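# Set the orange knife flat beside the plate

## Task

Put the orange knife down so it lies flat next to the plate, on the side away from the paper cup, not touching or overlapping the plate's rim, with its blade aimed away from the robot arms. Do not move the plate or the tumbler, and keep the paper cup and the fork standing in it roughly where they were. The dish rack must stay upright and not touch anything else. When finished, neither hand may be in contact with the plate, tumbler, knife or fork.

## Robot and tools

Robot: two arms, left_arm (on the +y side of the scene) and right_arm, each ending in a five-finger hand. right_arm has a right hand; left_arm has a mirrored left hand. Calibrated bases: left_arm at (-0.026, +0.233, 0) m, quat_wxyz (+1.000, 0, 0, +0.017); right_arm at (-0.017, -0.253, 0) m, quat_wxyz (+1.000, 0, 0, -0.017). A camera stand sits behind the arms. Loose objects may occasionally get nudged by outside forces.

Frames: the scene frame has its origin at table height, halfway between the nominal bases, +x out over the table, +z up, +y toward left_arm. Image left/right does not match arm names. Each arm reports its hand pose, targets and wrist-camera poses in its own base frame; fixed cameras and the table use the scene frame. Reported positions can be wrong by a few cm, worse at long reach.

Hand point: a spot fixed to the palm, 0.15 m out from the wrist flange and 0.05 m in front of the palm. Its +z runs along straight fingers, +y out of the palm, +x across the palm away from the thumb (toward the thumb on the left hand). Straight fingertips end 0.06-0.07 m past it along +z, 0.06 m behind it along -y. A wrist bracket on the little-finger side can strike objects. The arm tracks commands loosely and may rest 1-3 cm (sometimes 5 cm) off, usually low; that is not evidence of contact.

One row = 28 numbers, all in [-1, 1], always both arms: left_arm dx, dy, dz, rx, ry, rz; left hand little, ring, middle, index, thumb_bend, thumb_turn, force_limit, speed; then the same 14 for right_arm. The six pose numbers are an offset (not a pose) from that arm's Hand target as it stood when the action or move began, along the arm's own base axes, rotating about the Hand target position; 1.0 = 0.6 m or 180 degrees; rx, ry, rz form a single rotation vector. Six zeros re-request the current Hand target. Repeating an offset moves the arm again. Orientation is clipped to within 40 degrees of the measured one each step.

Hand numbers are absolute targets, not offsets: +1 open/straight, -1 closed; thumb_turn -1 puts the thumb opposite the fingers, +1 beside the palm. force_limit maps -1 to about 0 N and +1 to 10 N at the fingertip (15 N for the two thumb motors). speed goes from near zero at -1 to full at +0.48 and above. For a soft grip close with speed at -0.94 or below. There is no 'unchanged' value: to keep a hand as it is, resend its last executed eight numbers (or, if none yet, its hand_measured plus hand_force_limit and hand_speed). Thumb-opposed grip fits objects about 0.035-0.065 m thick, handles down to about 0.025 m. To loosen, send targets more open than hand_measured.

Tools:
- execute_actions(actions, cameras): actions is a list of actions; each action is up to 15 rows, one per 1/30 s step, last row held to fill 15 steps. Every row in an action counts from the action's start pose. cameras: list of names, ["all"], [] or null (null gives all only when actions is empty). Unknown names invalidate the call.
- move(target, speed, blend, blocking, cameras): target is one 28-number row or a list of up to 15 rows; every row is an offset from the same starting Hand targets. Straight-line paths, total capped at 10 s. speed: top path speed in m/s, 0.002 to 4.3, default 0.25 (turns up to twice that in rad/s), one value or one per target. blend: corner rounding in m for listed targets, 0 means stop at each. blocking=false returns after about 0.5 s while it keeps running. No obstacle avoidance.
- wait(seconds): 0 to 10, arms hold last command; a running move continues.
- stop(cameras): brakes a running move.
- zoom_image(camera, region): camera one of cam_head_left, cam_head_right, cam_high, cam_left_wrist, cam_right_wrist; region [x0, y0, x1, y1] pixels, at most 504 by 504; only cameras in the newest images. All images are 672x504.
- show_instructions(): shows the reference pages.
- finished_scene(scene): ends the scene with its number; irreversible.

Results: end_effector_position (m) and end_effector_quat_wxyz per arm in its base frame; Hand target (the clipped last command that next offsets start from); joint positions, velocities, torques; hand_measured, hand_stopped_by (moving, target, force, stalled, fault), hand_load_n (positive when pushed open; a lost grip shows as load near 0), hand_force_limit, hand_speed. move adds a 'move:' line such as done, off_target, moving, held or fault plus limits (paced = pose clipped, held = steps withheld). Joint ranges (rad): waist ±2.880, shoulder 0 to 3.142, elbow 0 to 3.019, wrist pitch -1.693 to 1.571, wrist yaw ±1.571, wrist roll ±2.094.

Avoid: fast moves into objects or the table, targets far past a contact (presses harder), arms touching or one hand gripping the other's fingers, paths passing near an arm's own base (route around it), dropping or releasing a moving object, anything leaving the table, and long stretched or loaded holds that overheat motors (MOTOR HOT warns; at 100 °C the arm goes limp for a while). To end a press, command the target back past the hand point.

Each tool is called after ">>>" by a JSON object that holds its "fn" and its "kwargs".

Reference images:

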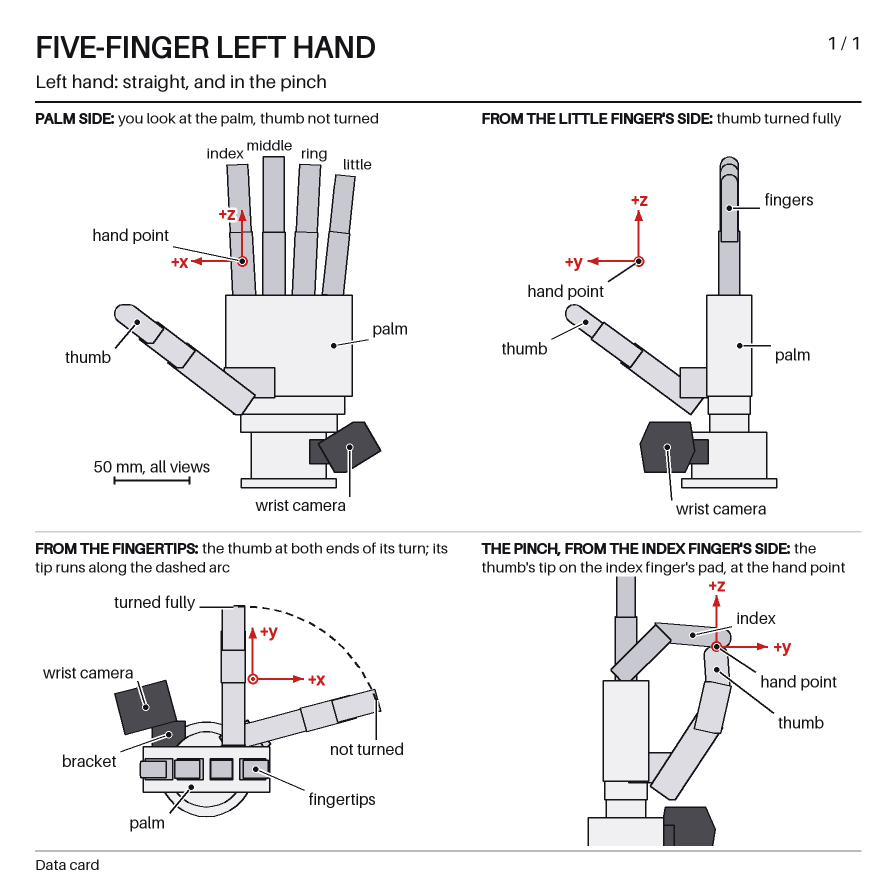

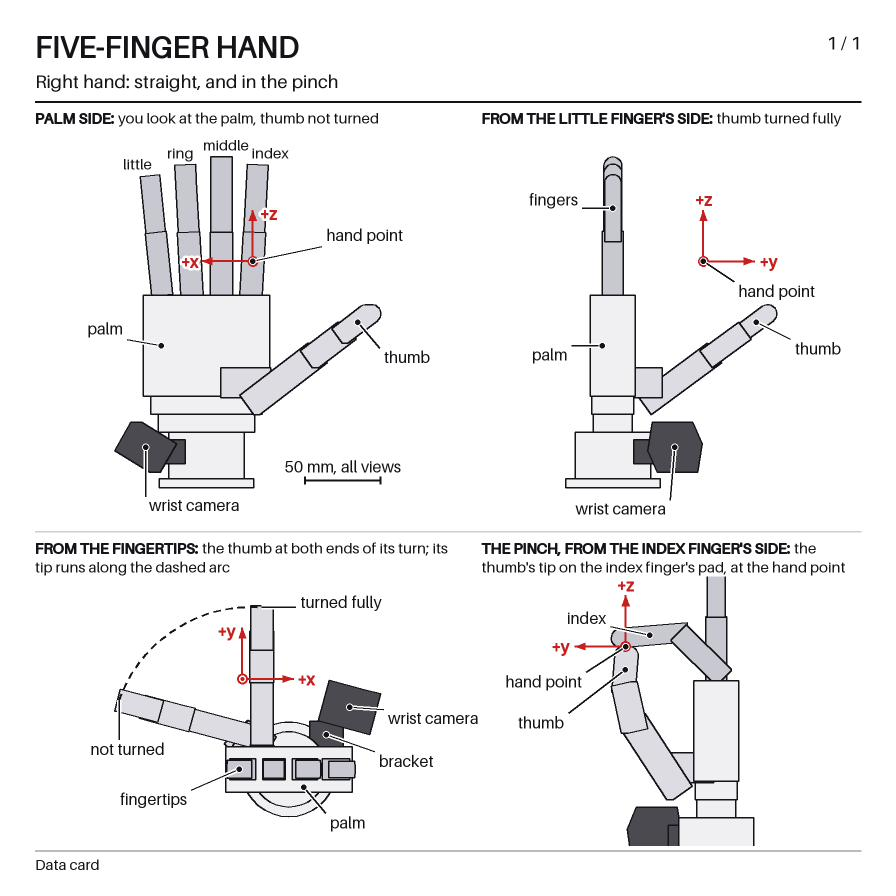

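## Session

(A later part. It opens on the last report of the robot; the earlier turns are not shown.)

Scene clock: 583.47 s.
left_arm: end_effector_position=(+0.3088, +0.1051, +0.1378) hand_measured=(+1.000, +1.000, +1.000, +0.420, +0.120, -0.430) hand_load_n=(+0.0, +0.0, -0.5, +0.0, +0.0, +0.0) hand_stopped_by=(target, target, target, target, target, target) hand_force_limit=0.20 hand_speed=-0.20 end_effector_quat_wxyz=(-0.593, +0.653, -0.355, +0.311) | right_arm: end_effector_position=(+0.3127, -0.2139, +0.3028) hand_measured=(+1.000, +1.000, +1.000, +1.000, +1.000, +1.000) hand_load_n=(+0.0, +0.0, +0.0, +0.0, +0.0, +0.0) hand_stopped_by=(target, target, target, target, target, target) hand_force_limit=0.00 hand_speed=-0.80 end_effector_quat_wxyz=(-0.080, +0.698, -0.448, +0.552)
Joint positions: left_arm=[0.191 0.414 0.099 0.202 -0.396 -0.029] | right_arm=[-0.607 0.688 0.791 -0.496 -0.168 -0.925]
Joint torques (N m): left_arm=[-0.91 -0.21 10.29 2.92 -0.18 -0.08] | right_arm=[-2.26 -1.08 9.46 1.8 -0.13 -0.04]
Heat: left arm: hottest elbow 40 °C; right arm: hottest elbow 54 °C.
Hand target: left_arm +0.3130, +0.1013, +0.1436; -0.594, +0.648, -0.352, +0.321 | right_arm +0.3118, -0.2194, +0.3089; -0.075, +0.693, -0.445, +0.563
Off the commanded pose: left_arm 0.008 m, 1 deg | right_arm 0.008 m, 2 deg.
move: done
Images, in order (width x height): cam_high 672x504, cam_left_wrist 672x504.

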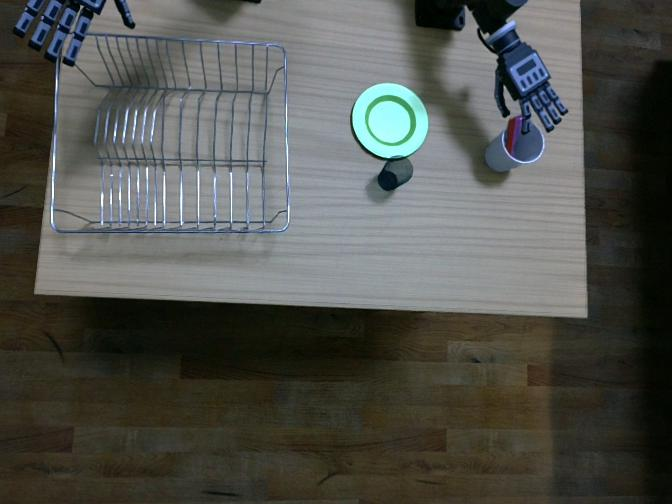

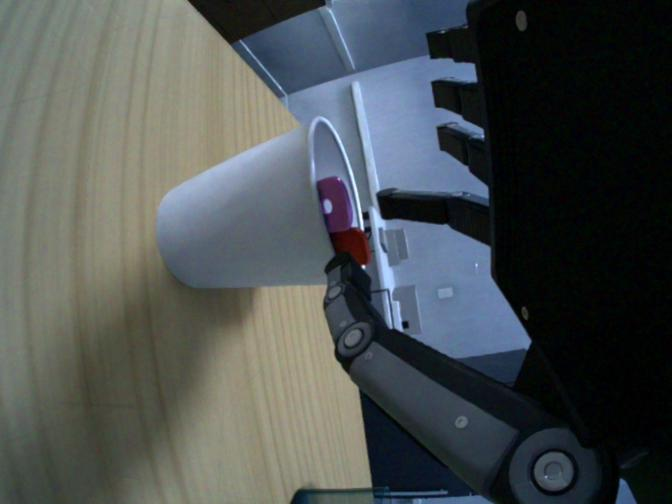

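>>> {"fn": "move", "kwargs": {"target": [[0.0,0.0,0.04,0,0,0,1,1,1,0.42,0.12,-0.43,0.2,-0.2,0,0,0,0,0,0,1,1,1,1,1,1,0,-0.8],[0.005,0.0227,0.04,0,0,0,1,1,1,0.42,0.12,-0.43,0.2,-0.2,0,0,0,0,0,0,1,1,1,1,1,1,0,-0.8],[0.004,0.0227,0.0,0,0,0,1,1,1,0.42,0.12,-0.43,0.2,-0.2,0,0,0,0,0,0,1,1,1,1,1,1,0,-0.8]], "speed": 0.06, "blend": [0.004,0.004,0], "cameras": ["cam_high","cam_left_wrist"]}}

>>> {"fn": "zoom_image", "kwargs": {"camera": "cam_left_wrist", "region": [200, 170, 400, 330]}}

>>> {"fn": "zoom_image", "kwargs": {"camera": "cam_high", "region": [490, 80, 570, 160]}}

Scene clock: 600.70 s.
left_arm: end_effector_position=(+0.3147, +0.1106, +0.1396) hand_measured=(+1.000, +1.000, +1.000, +0.420, +0.120, -0.430) hand_load_n=(+0.0, +0.0, +0.0, +0.0, +0.0, +0.0) hand_stopped_by=(target, target, target, target, target, target) hand_force_limit=0.20 hand_speed=-0.20 end_effector_quat_wxyz=(-0.588, +0.650, -0.358, +0.321) | right_arm: end_effector_position=(+0.3127, -0.2139, +0.3028) hand_measured=(+1.000, +1.000, +1.000, +1.000, +1.000, +1.000) hand_load_n=(+0.0, +0.0, +0.0, +0.0, +0.5, +0.0) hand_stopped_by=(target, target, target, target, target, target) hand_force_limit=0.00 hand_speed=-0.80 end_effector_quat_wxyz=(-0.080, +0.698, -0.448, +0.552)
Joint positions: left_arm=[0.252 0.462 0.107 0.248 -0.314 -0.029] | right_arm=[-0.607 0.688 0.791 -0.496 -0.168 -0.925]
Joint torques (N m): left_arm=[0.97 -0.5 9.99 2.99 0.04 0.02] | right_arm=[-2.2 -1.55 9.43 2.18 -0.18 -0.09]
Heat: left arm: hottest elbow 40 °C; right arm: hottest elbow 54 °C.
Hand target: left_arm +0.3154, +0.1149, +0.1435; -0.594, +0.648, -0.352, +0.321 | right_arm +0.3118, -0.2194, +0.3089; -0.075, +0.693, -0.445, +0.563
Off the commanded pose: left_arm 0.006 m, 1 deg | right_arm 0.008 m, 2 deg.
move: done
Images, in order (width x height): cam_high 672x504, cam_left_wrist 672x504.

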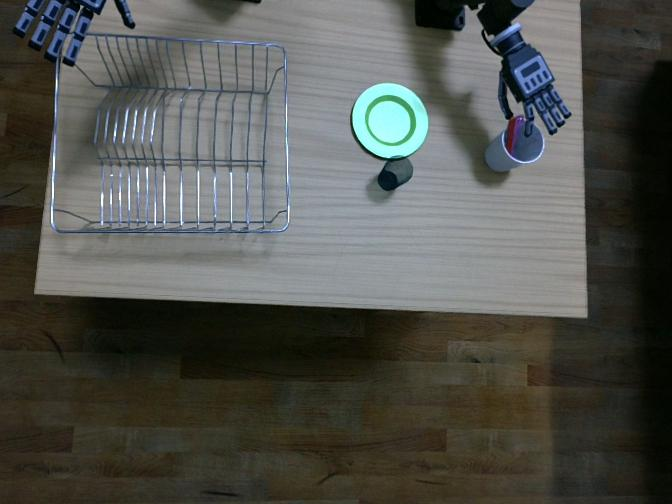

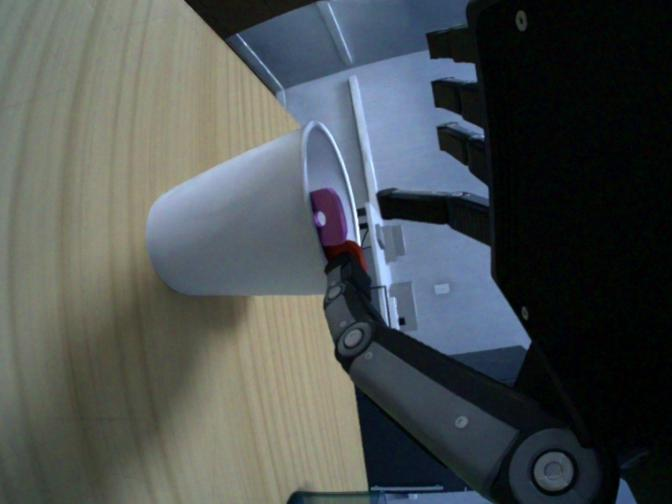

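Scaled by 2.520 from the camera's 672x504 image, which has a finer 960x720 frame.

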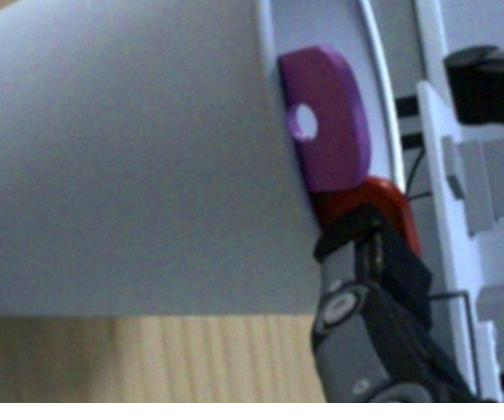

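Scaled by 6.300 from the camera's 672x504 image, which has a finer 960x720 frame.

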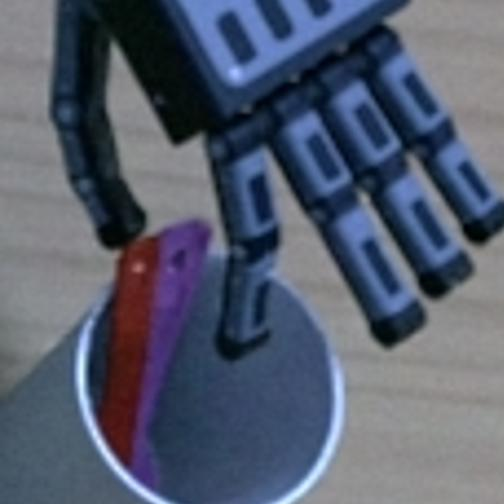

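>>> {"fn": "move", "kwargs": {"target": [[0,0,0,0,0,0,1,1,1,0.05,0.12,-0.43,0.2,-0.5,0,0,0,0,0,0,1,1,1,1,1,1,0,-0.8]], "speed": 0.06, "cameras": ["cam_high","cam_left_wrist"]}}

>>> {"fn": "zoom_image", "kwargs": {"camera": "cam_left_wrist", "region": [200, 170, 400, 330]}}

>>> {"fn": "zoom_image", "kwargs": {"camera": "cam_high", "region": [490, 80, 570, 160]}}

Scene clock: 608.13 s.
left_arm: end_effector_position=(+0.3147, +0.1106, +0.1396) hand_measured=(+1.000, +1.000, +1.000, +0.050, +0.120, -0.430) hand_load_n=(+0.0, +0.0, +0.0, +0.0, +0.5, +0.0) hand_stopped_by=(target, target, target, target, target, target) hand_force_limit=0.20 hand_speed=-0.50 end_effector_quat_wxyz=(-0.588, +0.650, -0.358, +0.321) | right_arm: end_effector_position=(+0.3127, -0.2139, +0.3028) hand_measured=(+1.000, +1.000, +1.000, +1.000, +1.000, +1.000) hand_load_n=(+0.0, +0.0, +0.0, +0.0, +0.0, +0.0) hand_stopped_by=(target, target, target, target, target, target) hand_force_limit=0.00 hand_speed=-0.80 end_effector_quat_wxyz=(-0.080, +0.698, -0.448, +0.552)
Joint positions: left_arm=[0.252 0.462 0.107 0.248 -0.314 -0.029] | right_arm=[-0.607 0.688 0.791 -0.496 -0.168 -0.925]
Joint torques (N m): left_arm=[0.91 -0.44 10 2.99 0.03 0] | right_arm=[-1.73 -1.08 9.48 1.84 -0.13 0.01]
Heat: left arm: hottest elbow 42 °C; right arm: hottest elbow 54 °C.
Hand target: left_arm +0.3154, +0.1149, +0.1435; -0.594, +0.648, -0.352, +0.321 | right_arm +0.3118, -0.2194, +0.3089; -0.075, +0.693, -0.445, +0.563
Off the commanded pose: left_arm 0.006 m, 1 deg | right_arm 0.008 m, 2 deg.
move: done
Images, in order (width x height): cam_high 672x504, cam_left_wrist 672x504.

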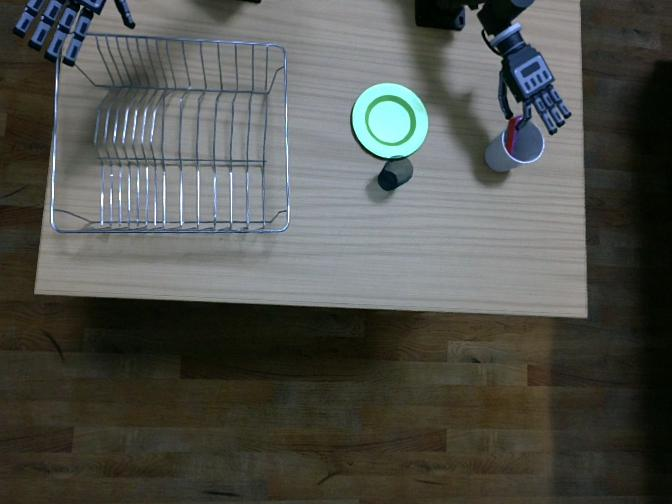

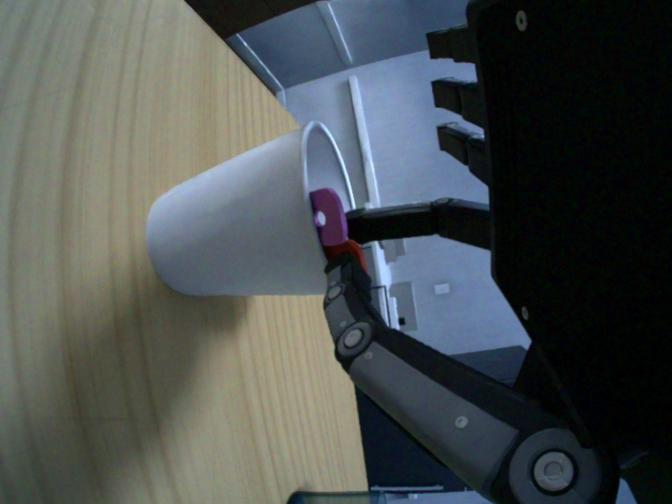

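Scaled by 2.520 from the camera's 672x504 image, which has a finer 960x720 frame.

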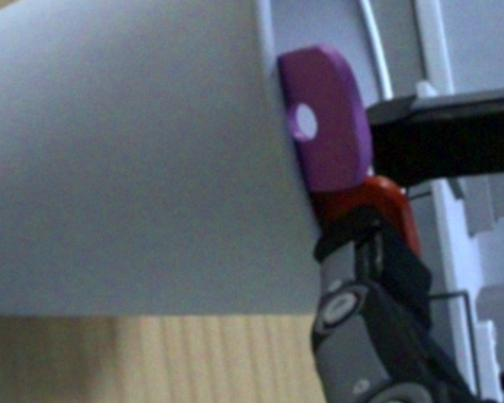

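Scaled by 6.300 from the camera's 672x504 image, which has a finer 960x720 frame.

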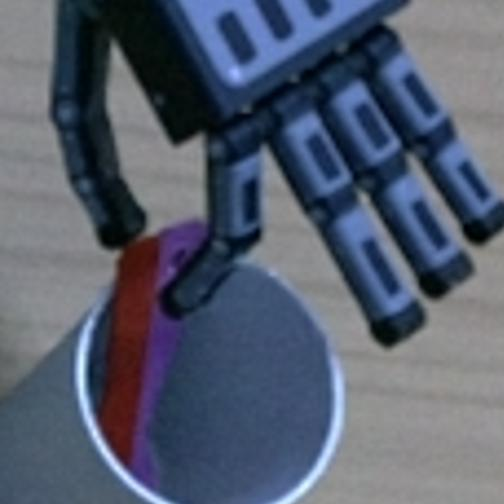

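>>> {"fn": "move", "kwargs": {"target": [[0.003,-0.0185,0,0,0,0,1,1,1,0.05,0.12,-0.43,0.2,-0.5,0,0,0,0,0,0,1,1,1,1,1,1,0,-0.8]], "speed": 0.04, "cameras": ["cam_high","cam_left_wrist"]}}

>>> {"fn": "zoom_image", "kwargs": {"camera": "cam_left_wrist", "region": [200, 170, 400, 330]}}

>>> {"fn": "zoom_image", "kwargs": {"camera": "cam_high", "region": [490, 80, 570, 160]}}

Scene clock: 619.70 s.
left_arm: end_effector_position=(+0.3147, +0.1072, +0.1399) hand_measured=(+1.000, +1.000, +1.000, +0.050, +0.120, -0.430) hand_load_n=(+0.0, +0.0, +0.0, +0.0, +0.0, +0.0) hand_stopped_by=(target, target, target, target, target, target) hand_force_limit=0.20 hand_speed=-0.50 end_effector_quat_wxyz=(-0.593, +0.652, -0.354, +0.314) | right_arm: end_effector_position=(+0.3127, -0.2139, +0.3028) hand_measured=(+1.000, +1.000, +1.000, +1.000, +1.000, +1.000) hand_load_n=(+0.0, +0.0, +0.0, +0.0, +0.0, +0.0) hand_stopped_by=(target, target, target, target, target, target) hand_force_limit=0.00 hand_speed=-0.80 end_effector_quat_wxyz=(-0.080, +0.698, -0.448, +0.552)
Joint positions: left_arm=[0.201 0.462 0.107 0.248 -0.384 -0.029] | right_arm=[-0.607 0.688 0.791 -0.496 -0.168 -0.925]
Joint torques (N m): left_arm=[-0.67 -0.85 9.95 2.63 -0.18 -0.08] | right_arm=[-1.03 -1.96 9.63 2.15 -0.18 -0.05]
Heat: left arm: hottest elbow 43 °C; right arm: hottest elbow 54 °C.
Hand target: left_arm +0.3172, +0.1038, +0.1435; -0.594, +0.648, -0.352, +0.321 | right_arm +0.3118, -0.2194, +0.3089; -0.075, +0.693, -0.445, +0.563
Off the commanded pose: left_arm 0.006 m, 1 deg | right_arm 0.008 m, 2 deg.
move: done
Images, in order (width x height): cam_high 672x504, cam_left_wrist 672x504.

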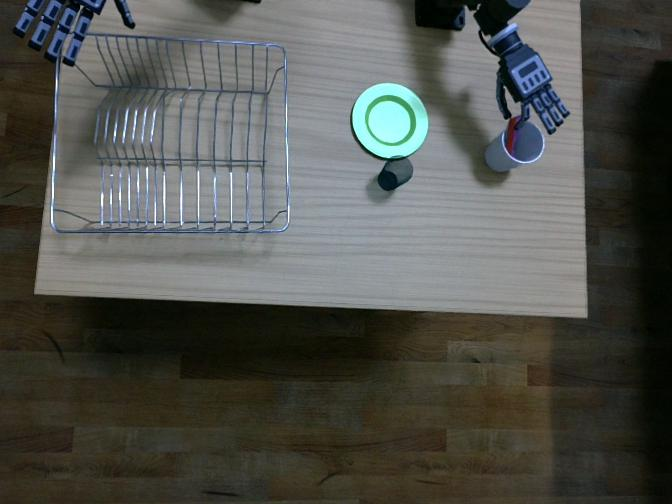

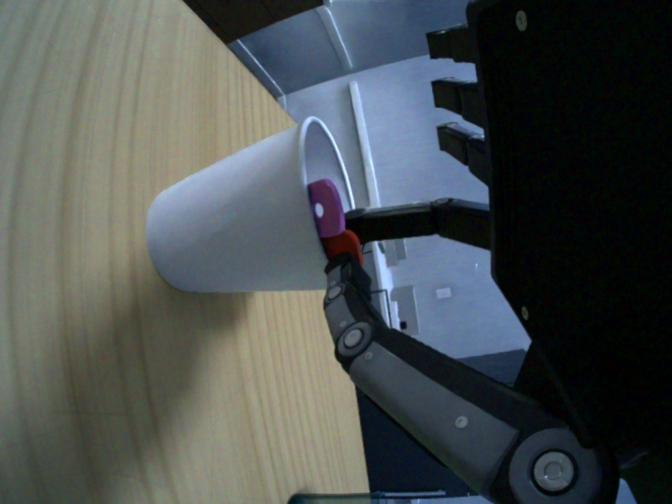

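Scaled by 2.520 from the camera's 672x504 image, which has a finer 960x720 frame.

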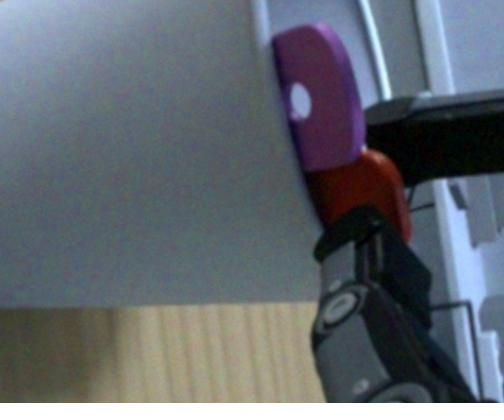

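Scaled by 6.300 from the camera's 672x504 image, which has a finer 960x720 frame.

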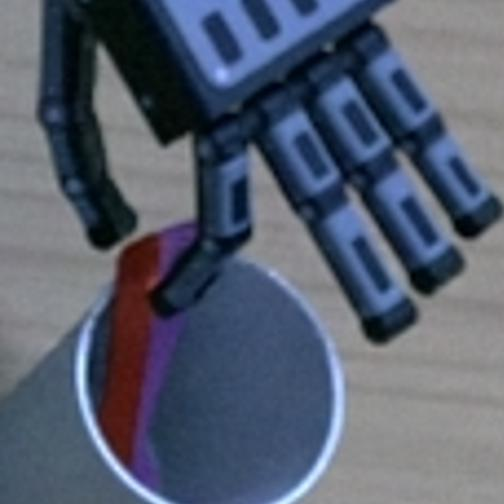

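>>> {"fn": "move", "kwargs": {"target": [[0.01,0.0,-0.002,0,0,0,1,1,1,0.05,0.12,-0.43,0.2,-0.5,0,0,0,0,0,0,1,1,1,1,1,1,0,-0.8]], "speed": 0.04, "cameras": ["cam_high","cam_left_wrist"]}}

>>> {"fn": "zoom_image", "kwargs": {"camera": "cam_left_wrist", "region": [200, 170, 400, 330]}}

>>> {"fn": "zoom_image", "kwargs": {"camera": "cam_high", "region": [490, 80, 570, 160]}}

Scene clock: 633.50 s.
left_arm: end_effector_position=(+0.3185, +0.1075, +0.1360) hand_measured=(+1.000, +1.000, +1.000, +0.050, +0.120, -0.430) hand_load_n=(+0.0, +0.0, +0.0, +0.0, +0.0, +0.0) hand_stopped_by=(target, target, target, target, target, target) hand_force_limit=0.20 hand_speed=-0.50 end_effector_quat_wxyz=(-0.592, +0.653, -0.355, +0.311) | right_arm: end_effector_position=(+0.3127, -0.2139, +0.3028) hand_measured=(+1.000, +1.000, +1.000, +1.000, +1.000, +1.000) hand_load_n=(+0.0, +0.0, +0.0, +0.0, +0.0, +0.0) hand_stopped_by=(target, target, target, target, target, target) hand_force_limit=0.00 hand_speed=-0.80 end_effector_quat_wxyz=(-0.080, +0.698, -0.448, +0.552)
Joint positions: left_arm=[0.196 0.507 0.107 0.287 -0.391 -0.029] | right_arm=[-0.607 0.688 0.791 -0.496 -0.168 -0.925]
Joint torques (N m): left_arm=[-0.85 -0.5 10.18 2.92 -0.19 -0.08] | right_arm=[-1.73 -2.14 9.68 2.11 -0.19 -0.08]
Heat: left arm: hottest elbow 43 °C; right arm: hottest elbow 54 °C.
Hand target: left_arm +0.3232, +0.1038, +0.1423; -0.594, +0.648, -0.352, +0.321 | right_arm +0.3118, -0.2194, +0.3089; -0.075, +0.693, -0.445, +0.563
Off the commanded pose: left_arm 0.009 m, 1 deg | right_arm 0.008 m, 2 deg.
move: done
Images, in order (width x height): cam_high 672x504, cam_left_wrist 672x504.

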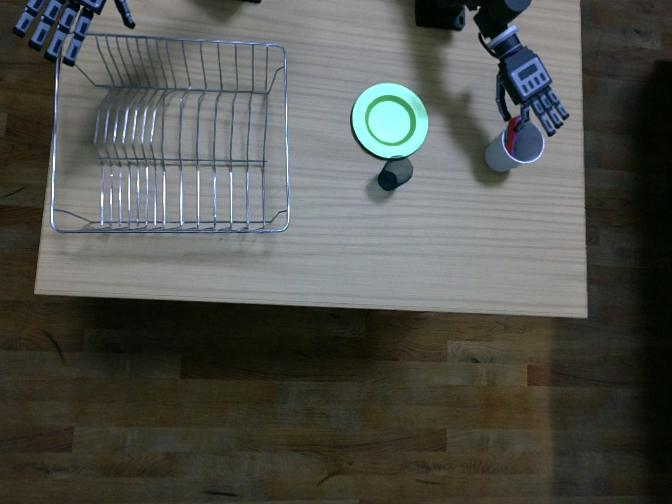

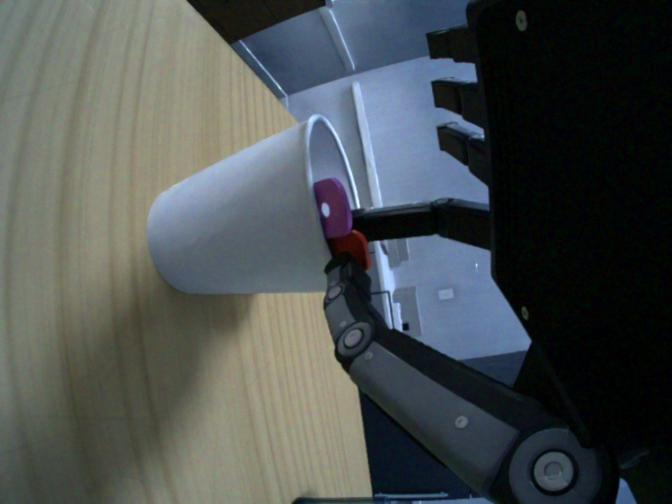

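Scaled by 2.520 from the camera's 672x504 image, which has a finer 960x720 frame.

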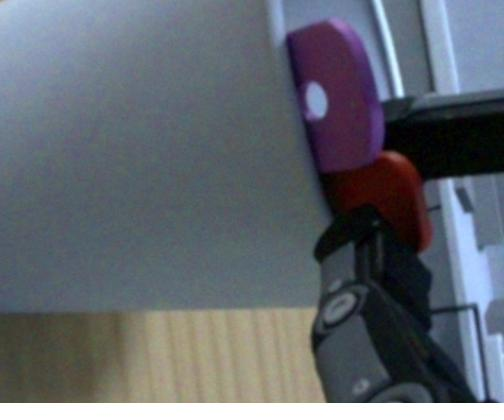

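Scaled by 6.300 from the camera's 672x504 image, which has a finer 960x720 frame.

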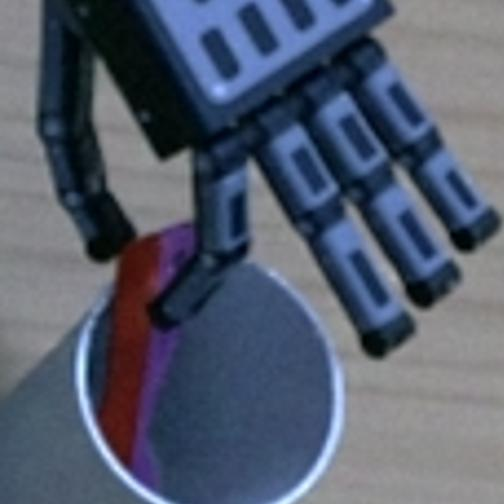

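>>> {"fn": "move", "kwargs": {"target": [[-0.001,0.0,0.04,0,0,0,1,1,1,0.05,0.12,-0.43,0.2,-0.5,0,0,0,0,0,0,1,1,1,1,1,1,0,-0.8],[-0.001,0.0,0.005,0,0,0,1,1,1,0.05,0.12,-0.43,0.2,-0.5,0,0,0,0,0,0,1,1,1,1,1,1,0,-0.8]], "speed": 0.05, "cameras": ["cam_high","cam_left_wrist"]}}

>>> {"fn": "zoom_image", "kwargs": {"camera": "cam_left_wrist", "region": [200, 170, 400, 330]}}

>>> {"fn": "zoom_image", "kwargs": {"camera": "cam_high", "region": [490, 80, 570, 160]}}

Scene clock: 653.63 s.
left_arm: end_effector_position=(+0.3192, +0.1076, +0.1418) hand_measured=(+1.000, +1.000, +1.000, +0.050, +0.120, -0.430) hand_load_n=(+0.0, +0.0, +0.0, +0.0, +0.0, +0.0) hand_stopped_by=(target, target, target, target, target, target) hand_force_limit=0.20 hand_speed=-0.50 end_effector_quat_wxyz=(-0.593, +0.652, -0.354, +0.312) | right_arm: end_effector_position=(+0.3127, -0.2139, +0.3028) hand_measured=(+1.000, +1.000, +1.000, +1.000, +1.000, +1.000) hand_load_n=(-0.5, +0.0, +0.0, +0.0, +0.0, +0.0) hand_stopped_by=(target, target, target, target, target, target) hand_force_limit=0.00 hand_speed=-0.80 end_effector_quat_wxyz=(-0.080, +0.698, -0.448, +0.552)
Joint positions: left_arm=[0.196 0.494 0.119 0.267 -0.391 -0.029] | right_arm=[-0.607 0.688 0.791 -0.496 -0.168 -0.925]
Joint torques (N m): left_arm=[-0.85 -0.56 9.84 2.91 -0.16 -0.08] | right_arm=[-1.9 -1.44 9.57 2.04 -0.11 0.03]
Heat: left arm: hottest elbow 44 °C; right arm: hottest elbow 54 °C.
Hand target: left_arm +0.3226, +0.1038, +0.1454; -0.594, +0.648, -0.352, +0.321 | right_arm +0.3118, -0.2194, +0.3089; -0.075, +0.693, -0.445, +0.563
Off the commanded pose: left_arm 0.006 m, 1 deg | right_arm 0.008 m, 2 deg.
move: done
Images, in order (width x height): cam_high 672x504, cam_left_wrist 672x504.

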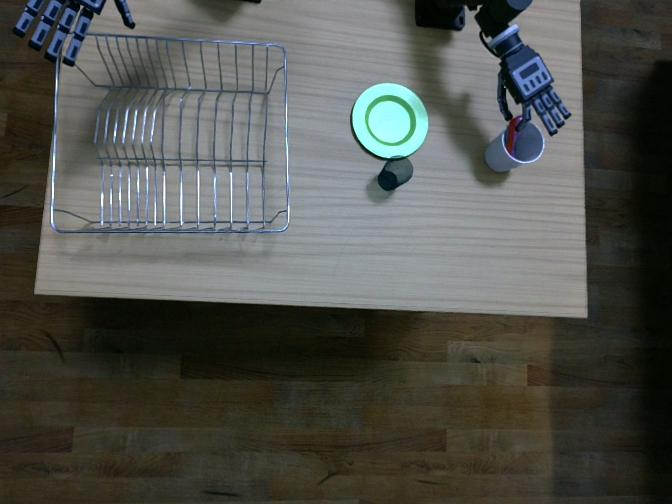

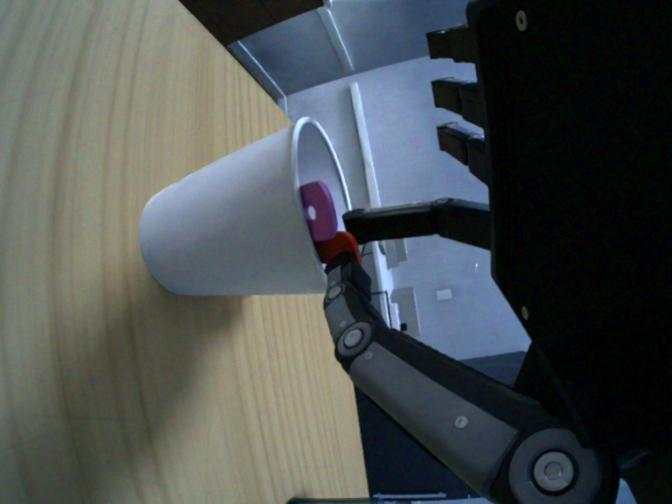

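Scaled by 2.520 from the camera's 672x504 image, which has a finer 960x720 frame.

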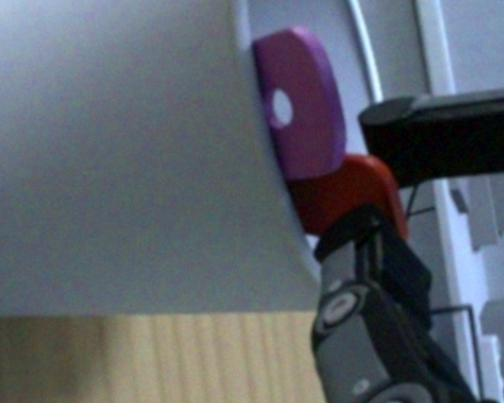

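Scaled by 6.300 from the camera's 672x504 image, which has a finer 960x720 frame.

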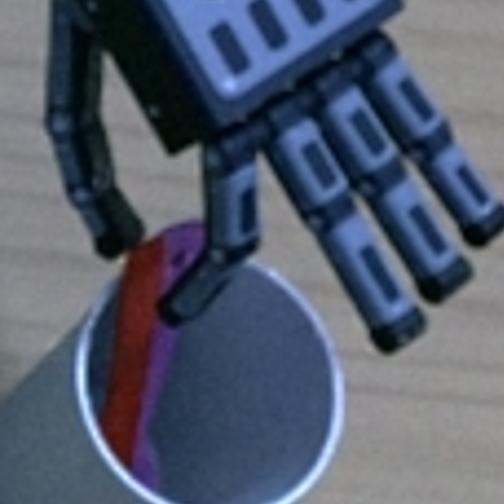

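>>> {"fn": "move", "kwargs": {"target": [[0,0,0,0,0,0,1,1,1,-0.5,0.12,-0.43,0.1,-0.85,0,0,0,0,0,0,1,1,1,1,1,1,0,-0.8]], "speed": 0.05, "cameras": ["cam_high","cam_left_wrist"]}}

>>> {"fn": "zoom_image", "kwargs": {"camera": "cam_left_wrist", "region": [200, 170, 400, 330]}}

>>> {"fn": "zoom_image", "kwargs": {"camera": "cam_high", "region": [490, 80, 570, 160]}}

Scene clock: 664.60 s.
left_arm: end_effector_position=(+0.3195, +0.1077, +0.1427) hand_measured=(+1.000, +1.000, +1.000, -0.142, +0.120, -0.430) hand_load_n=(+0.0, -0.5, +0.0, +6.5, +2.5, +0.5) hand_stopped_by=(target, target, target, force, target, target) hand_force_limit=0.10 hand_speed=-0.85 end_effector_quat_wxyz=(-0.594, +0.651, -0.353, +0.313) | right_arm: end_effector_position=(+0.3127, -0.2139, +0.3028) hand_measured=(+1.000, +1.000, +1.000, +1.000, +1.000, +1.000) hand_load_n=(-0.5, +0.0, +0.0, +0.0, +0.0, +0.0) hand_stopped_by=(target, target, target, target, target, target) hand_force_limit=0.00 hand_speed=-0.80 end_effector_quat_wxyz=(-0.080, +0.698, -0.448, +0.552)
Joint positions: left_arm=[0.196 0.494 0.119 0.27 -0.391 -0.029] | right_arm=[-0.607 0.688 0.791 -0.496 -0.168 -0.925]
Joint torques (N m): left_arm=[-0.85 -0.56 9.8 2.84 -0.16 -0.08] | right_arm=[-2.73 -1.9 9.35 2.14 -0.22 -0.08]
Heat: left arm: hottest elbow 44 °C; right arm: hottest elbow 54 °C.
Hand target: left_arm +0.3226, +0.1038, +0.1453; -0.594, +0.648, -0.352, +0.321 | right_arm +0.3118, -0.2194, +0.3089; -0.075, +0.693, -0.445, +0.563
Off the commanded pose: left_arm 0.006 m, 1 deg | right_arm 0.008 m, 2 deg.
move: done
Images, in order (width x height): cam_high 672x504, cam_left_wrist 672x504.

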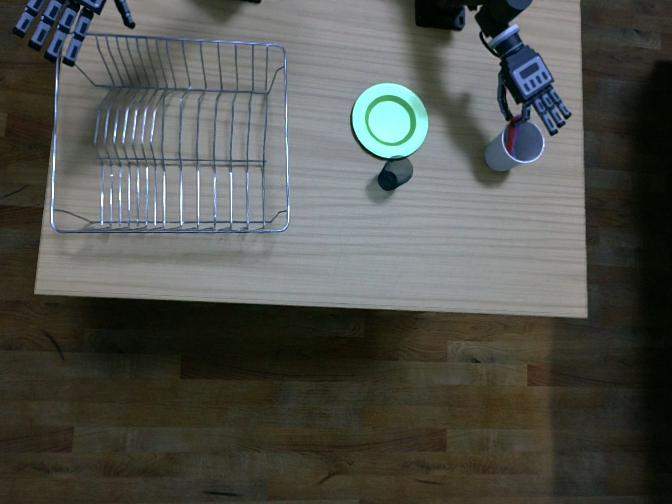

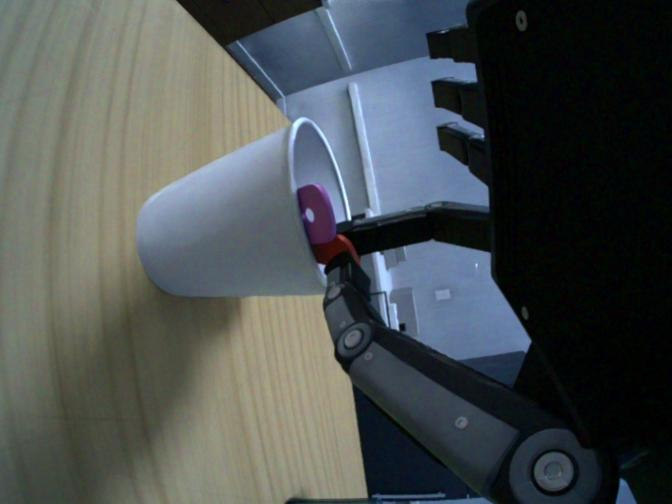

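Scaled by 2.520 from the camera's 672x504 image, which has a finer 960x720 frame.

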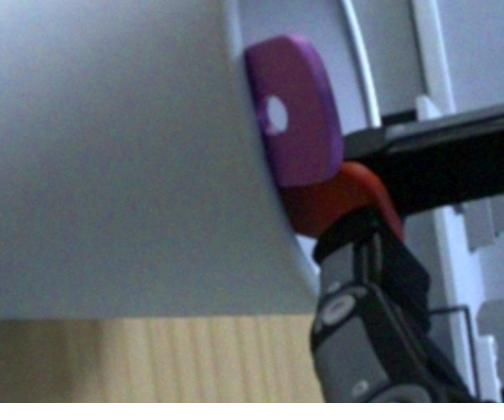

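Scaled by 6.300 from the camera's 672x504 image, which has a finer 960x720 frame.

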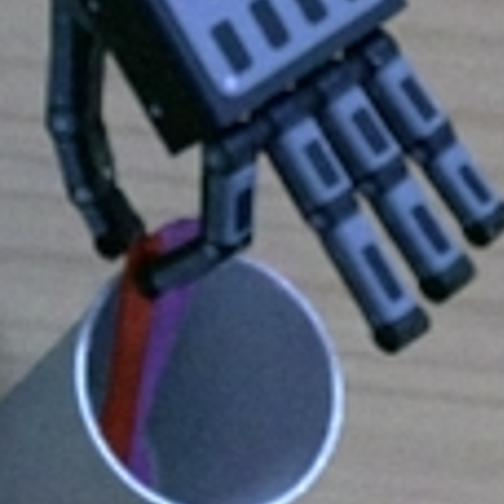

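>>> {"fn": "move", "kwargs": {"target": [[0,0,0,0,0,0,1,1,1,-0.6,0.12,-0.43,0.35,-0.88,0,0,0,0,0,0,1,1,1,1,1,1,0,-0.8],[0.0,0.0,0.06,0,0,0,1,1,1,-0.6,0.12,-0.43,0.35,-0.88,0,0,0,0,0,0,1,1,1,1,1,1,0,-0.8]], "speed": 0.04, "cameras": ["cam_high","cam_left_wrist"]}}

>>> {"fn": "zoom_image", "kwargs": {"camera": "cam_left_wrist", "region": [160, 130, 400, 330]}}

>>> {"fn": "zoom_image", "kwargs": {"camera": "cam_high", "region": [490, 80, 570, 160]}}

Scene clock: 681.60 s.
left_arm: end_effector_position=(+0.3142, +0.1066, +0.1547) hand_measured=(+1.000, +1.000, +1.000, -0.150, +0.120, -0.430) hand_load_n=(-0.5, -0.5, +0.0, +3.5, +0.5, +0.0) hand_stopped_by=(target, target, target, force, target, target) hand_force_limit=0.35 hand_speed=-0.88 end_effector_quat_wxyz=(-0.588, +0.657, -0.360, +0.306) | right_arm: end_effector_position=(+0.3127, -0.2139, +0.3028) hand_measured=(+1.000, +1.000, +1.000, +1.000, +1.000, +1.000) hand_load_n=(+0.0, +0.0, +0.0, +0.0, +0.0, +0.0) hand_stopped_by=(target, target, target, target, target, target) hand_force_limit=0.00 hand_speed=-0.80 end_effector_quat_wxyz=(-0.080, +0.698, -0.448, +0.552)
Joint positions: left_arm=[0.196 0.421 0.159 0.13 -0.391 -0.029] | right_arm=[-0.607 0.688 0.791 -0.496 -0.168 -0.925]
Joint torques (N m): left_arm=[-0.73 -1.49 13.64 1.48 -0.14 -0.07] | right_arm=[-2.37 -1.38 9.32 2.33 -0.21 -0.05]
Heat: left arm: hottest elbow 44 °C; right arm: hottest elbow 54 °C.
Hand target: left_arm +0.3227, +0.1038, +0.1814; -0.594, +0.648, -0.352, +0.321 | right_arm +0.3118, -0.2194, +0.3089; -0.075, +0.693, -0.445, +0.563
Off the commanded pose: left_arm 0.028 m, 2 deg | right_arm 0.008 m, 2 deg.
move: off_target (left_arm)
Images, in order (width x height): cam_high 672x504, cam_left_wrist 672x504.

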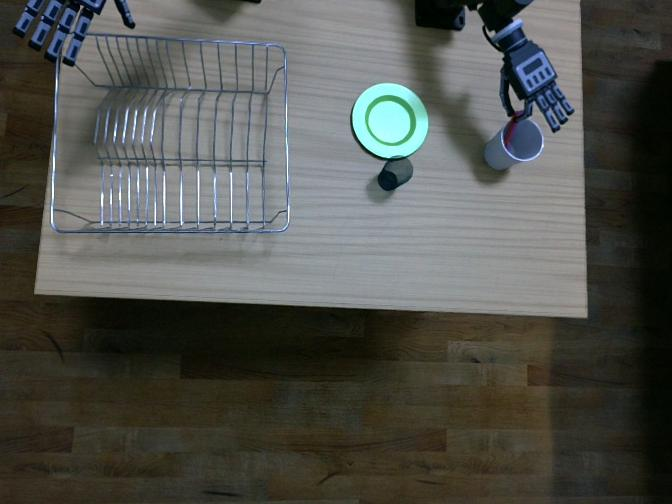

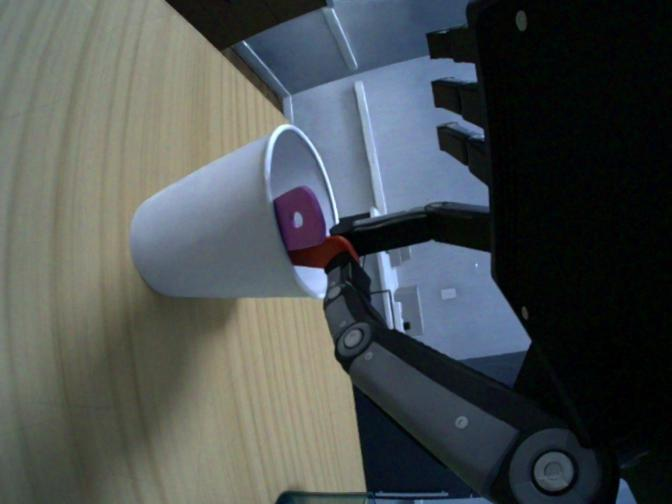

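Scaled by 2.100 from the camera's 672x504 image, which has a finer 960x720 frame.

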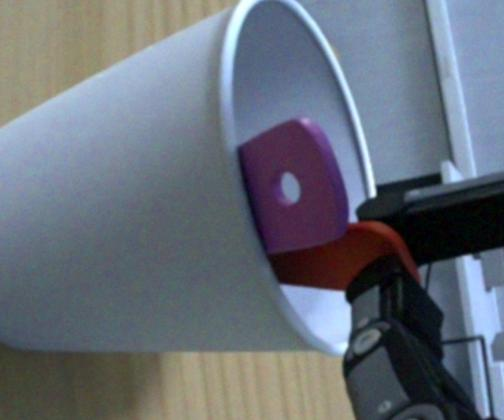

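Scaled by 6.300 from the camera's 672x504 image, which has a finer 960x720 frame.

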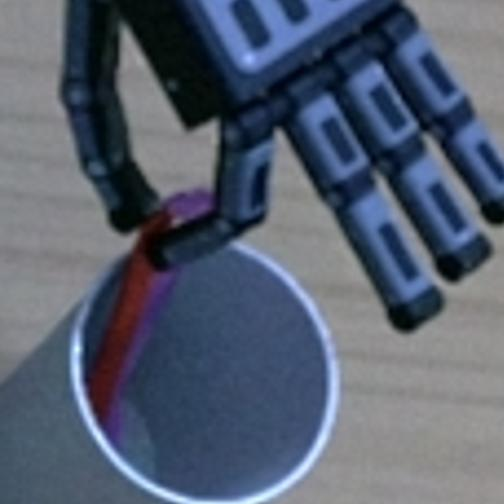

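>>> {"fn": "move", "kwargs": {"target": [[0,0,0,0,0,0,1,1,1,-0.7,0.12,-0.43,0.4,-0.86,0,0,0,0,0,0,1,1,1,1,1,1,0,-0.8]], "speed": 0.04, "cameras": ["cam_head_right","cam_left_wrist"]}}

>>> {"fn": "zoom_image", "kwargs": {"camera": "cam_left_wrist", "region": [160, 130, 400, 330]}}

>>> {"fn": "zoom_image", "kwargs": {"camera": "cam_head_right", "region": [210, 250, 330, 370]}}

Scene clock: 691.20 s.
left_arm: end_effector_position=(+0.3144, +0.1067, +0.1559) hand_measured=(+1.000, +1.000, +1.000, -0.172, +0.122, -0.430) hand_load_n=(+0.0, +0.0, +0.0, +10.5, +3.5, +0.0) hand_stopped_by=(target, target, target, force, target, target) hand_force_limit=0.40 hand_speed=-0.86 end_effector_quat_wxyz=(-0.589, +0.656, -0.359, +0.307) | right_arm: end_effector_position=(+0.3127, -0.2139, +0.3028) hand_measured=(+1.000, +1.000, +1.000, +1.000, +1.000, +1.000) hand_load_n=(+0.0, +0.0, +0.0, +0.0, +0.0, +0.0) hand_stopped_by=(target, target, target, target, target, target) hand_force_limit=0.00 hand_speed=-0.80 end_effector_quat_wxyz=(-0.080, +0.698, -0.448, +0.552)
Joint positions: left_arm=[0.196 0.42 0.161 0.13 -0.391 -0.029] | right_arm=[-0.607 0.688 0.791 -0.496 -0.168 -0.925]
Joint torques (N m): left_arm=[-0.91 -1.38 13.52 1.48 -0.14 -0.08] | right_arm=[-1.73 -0.85 9.65 2.02 -0.21 -0.06]
Heat: left arm: hottest elbow 44 °C; right arm: hottest elbow 54 °C.
Hand target: left_arm +0.3227, +0.1038, +0.1815; -0.594, +0.648, -0.352, +0.322 | right_arm +0.3118, -0.2194, +0.3089; -0.075, +0.693, -0.445, +0.563
Off the commanded pose: left_arm 0.027 m, 2 deg | right_arm 0.008 m, 2 deg.
move: off_target (left_arm)
Images, in order (width x height): cam_head_right 672x504, cam_left_wrist 672x504.

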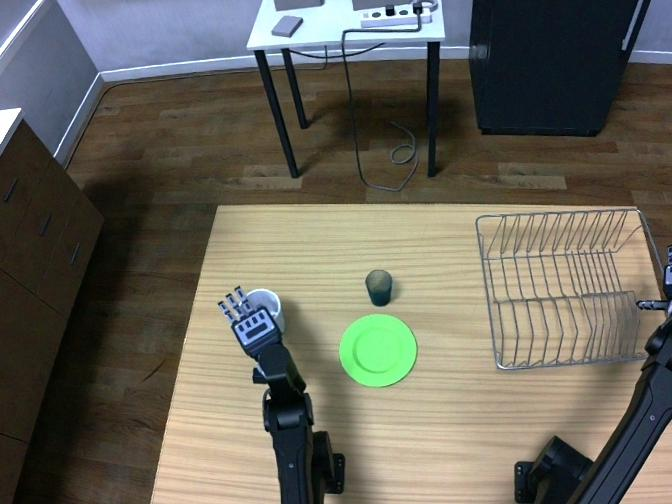

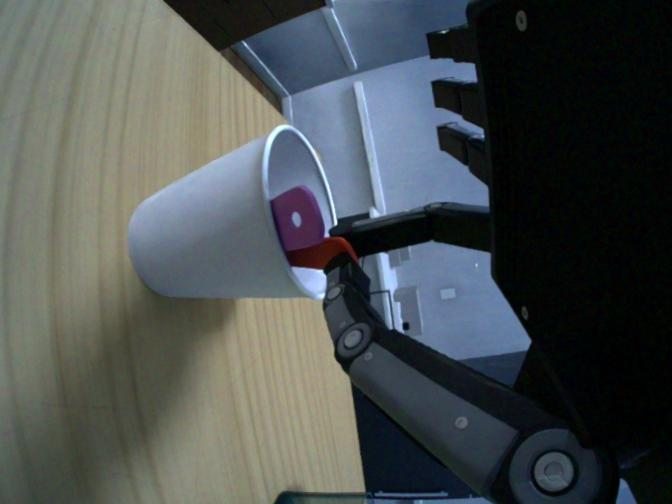

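Scaled by 2.100 from the camera's 672x504 image, which has a finer 960x720 frame.

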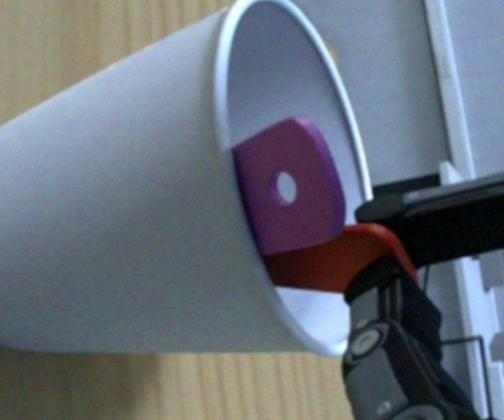

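Scaled by 4.200 from the camera's 672x504 image, which has a finer 960x720 frame.

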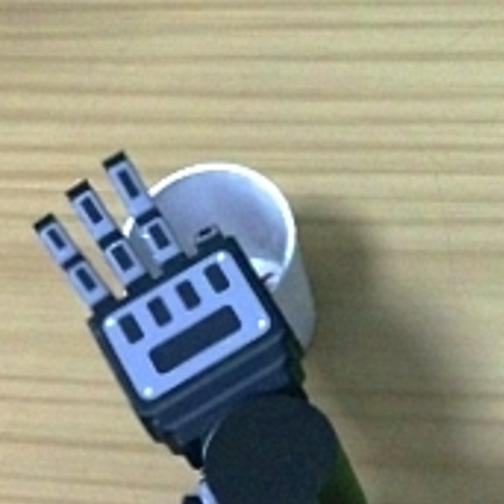

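>>> {"fn": "move", "kwargs": {"target": [[0.01,0,0.05,0,0,0,1,1,1,-0.7,0.12,-0.43,0.4,-0.86,0,0,0,0,0,0,1,1,1,1,1,1,0,-0.8]], "speed": 0.05, "cameras": ["cam_high","cam_left_wrist"]}}

>>> {"fn": "zoom_image", "kwargs": {"camera": "cam_left_wrist", "region": [160, 130, 400, 330]}}

>>> {"fn": "zoom_image", "kwargs": {"camera": "cam_high", "region": [480, 60, 580, 180]}}

Scene clock: 700.83 s.
left_arm: end_effector_position=(+0.3205, +0.1071, +0.1860) hand_measured=(+1.000, +1.000, +1.000, -0.174, +0.120, -0.430) hand_load_n=(+0.0, +0.0, +0.0, +1.0, +0.0, +0.0) hand_stopped_by=(target, target, target, force, target, target) hand_force_limit=0.40 hand_speed=-0.86 end_effector_quat_wxyz=(-0.590, +0.655, -0.358, +0.307) | right_arm: end_effector_position=(+0.3127, -0.2139, +0.3028) hand_measured=(+1.000, +1.000, +1.000, +1.000, +1.000, +1.000) hand_load_n=(+0.0, +0.0, +0.0, +0.0, +0.0, +0.0) hand_stopped_by=(target, target, target, target, target, target) hand_force_limit=0.00 hand_speed=-0.80 end_effector_quat_wxyz=(-0.080, +0.698, -0.448, +0.552)
Joint positions: left_arm=[0.19 0.415 0.238 0.051 -0.397 -0.029] | right_arm=[-0.607 0.688 0.791 -0.496 -0.168 -0.925]
Joint torques (N m): left_arm=[-0.91 -0.73 13.91 1.52 -0.2 -0.09] | right_arm=[-1.67 -0.85 9.5 2.14 -0.19 -0.05]
Heat: left arm: hottest elbow 44 °C; right arm: hottest elbow 54 °C.
Hand target: left_arm +0.3287, +0.1038, +0.2114; -0.594, +0.648, -0.352, +0.321 | right_arm +0.3118, -0.2194, +0.3089; -0.075, +0.693, -0.445, +0.563
Off the commanded pose: left_arm 0.027 m, 2 deg | right_arm 0.008 m, 2 deg.
move: off_target (left_arm)
Images, in order (width x height): cam_high 672x504, cam_left_wrist 672x504.

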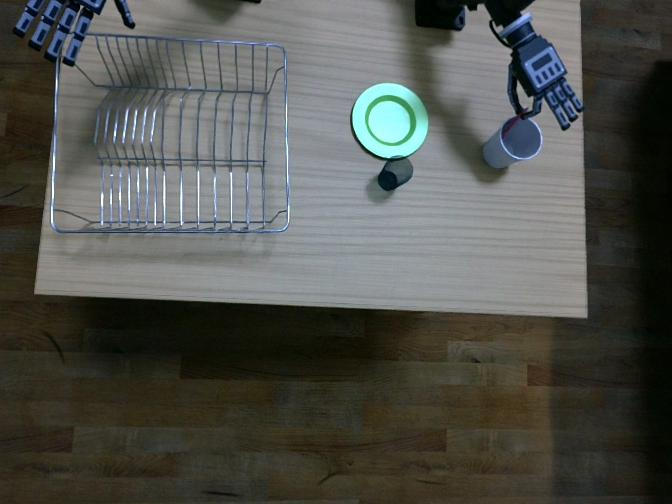

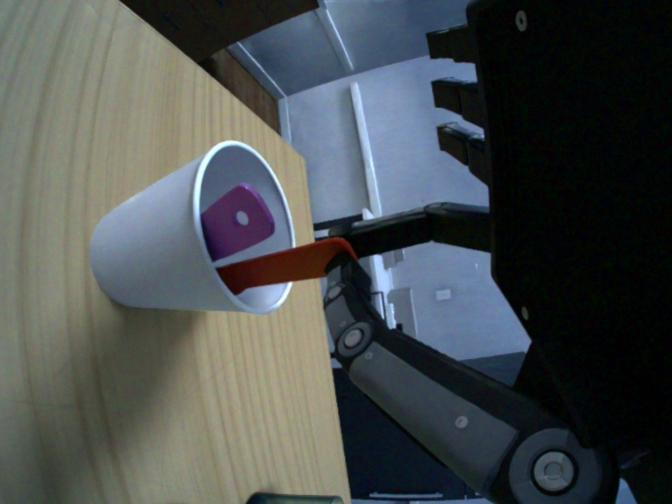

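Scaled by 2.100 from the camera's 672x504 image, which has a finer 960x720 frame.

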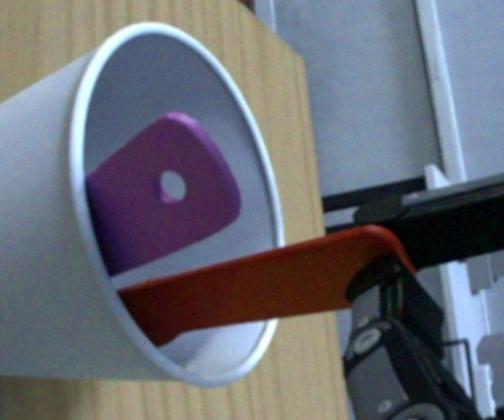

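Scaled by 4.200 from the camera's 672x504 image, which has a finer 960x720 frame.

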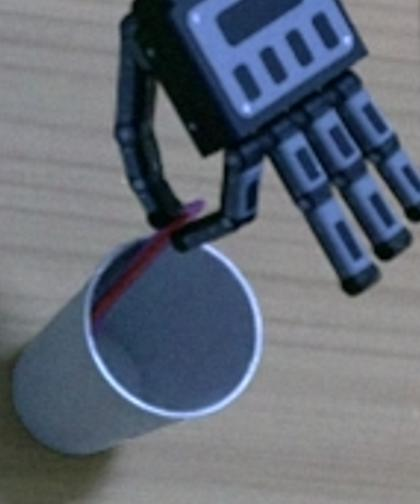

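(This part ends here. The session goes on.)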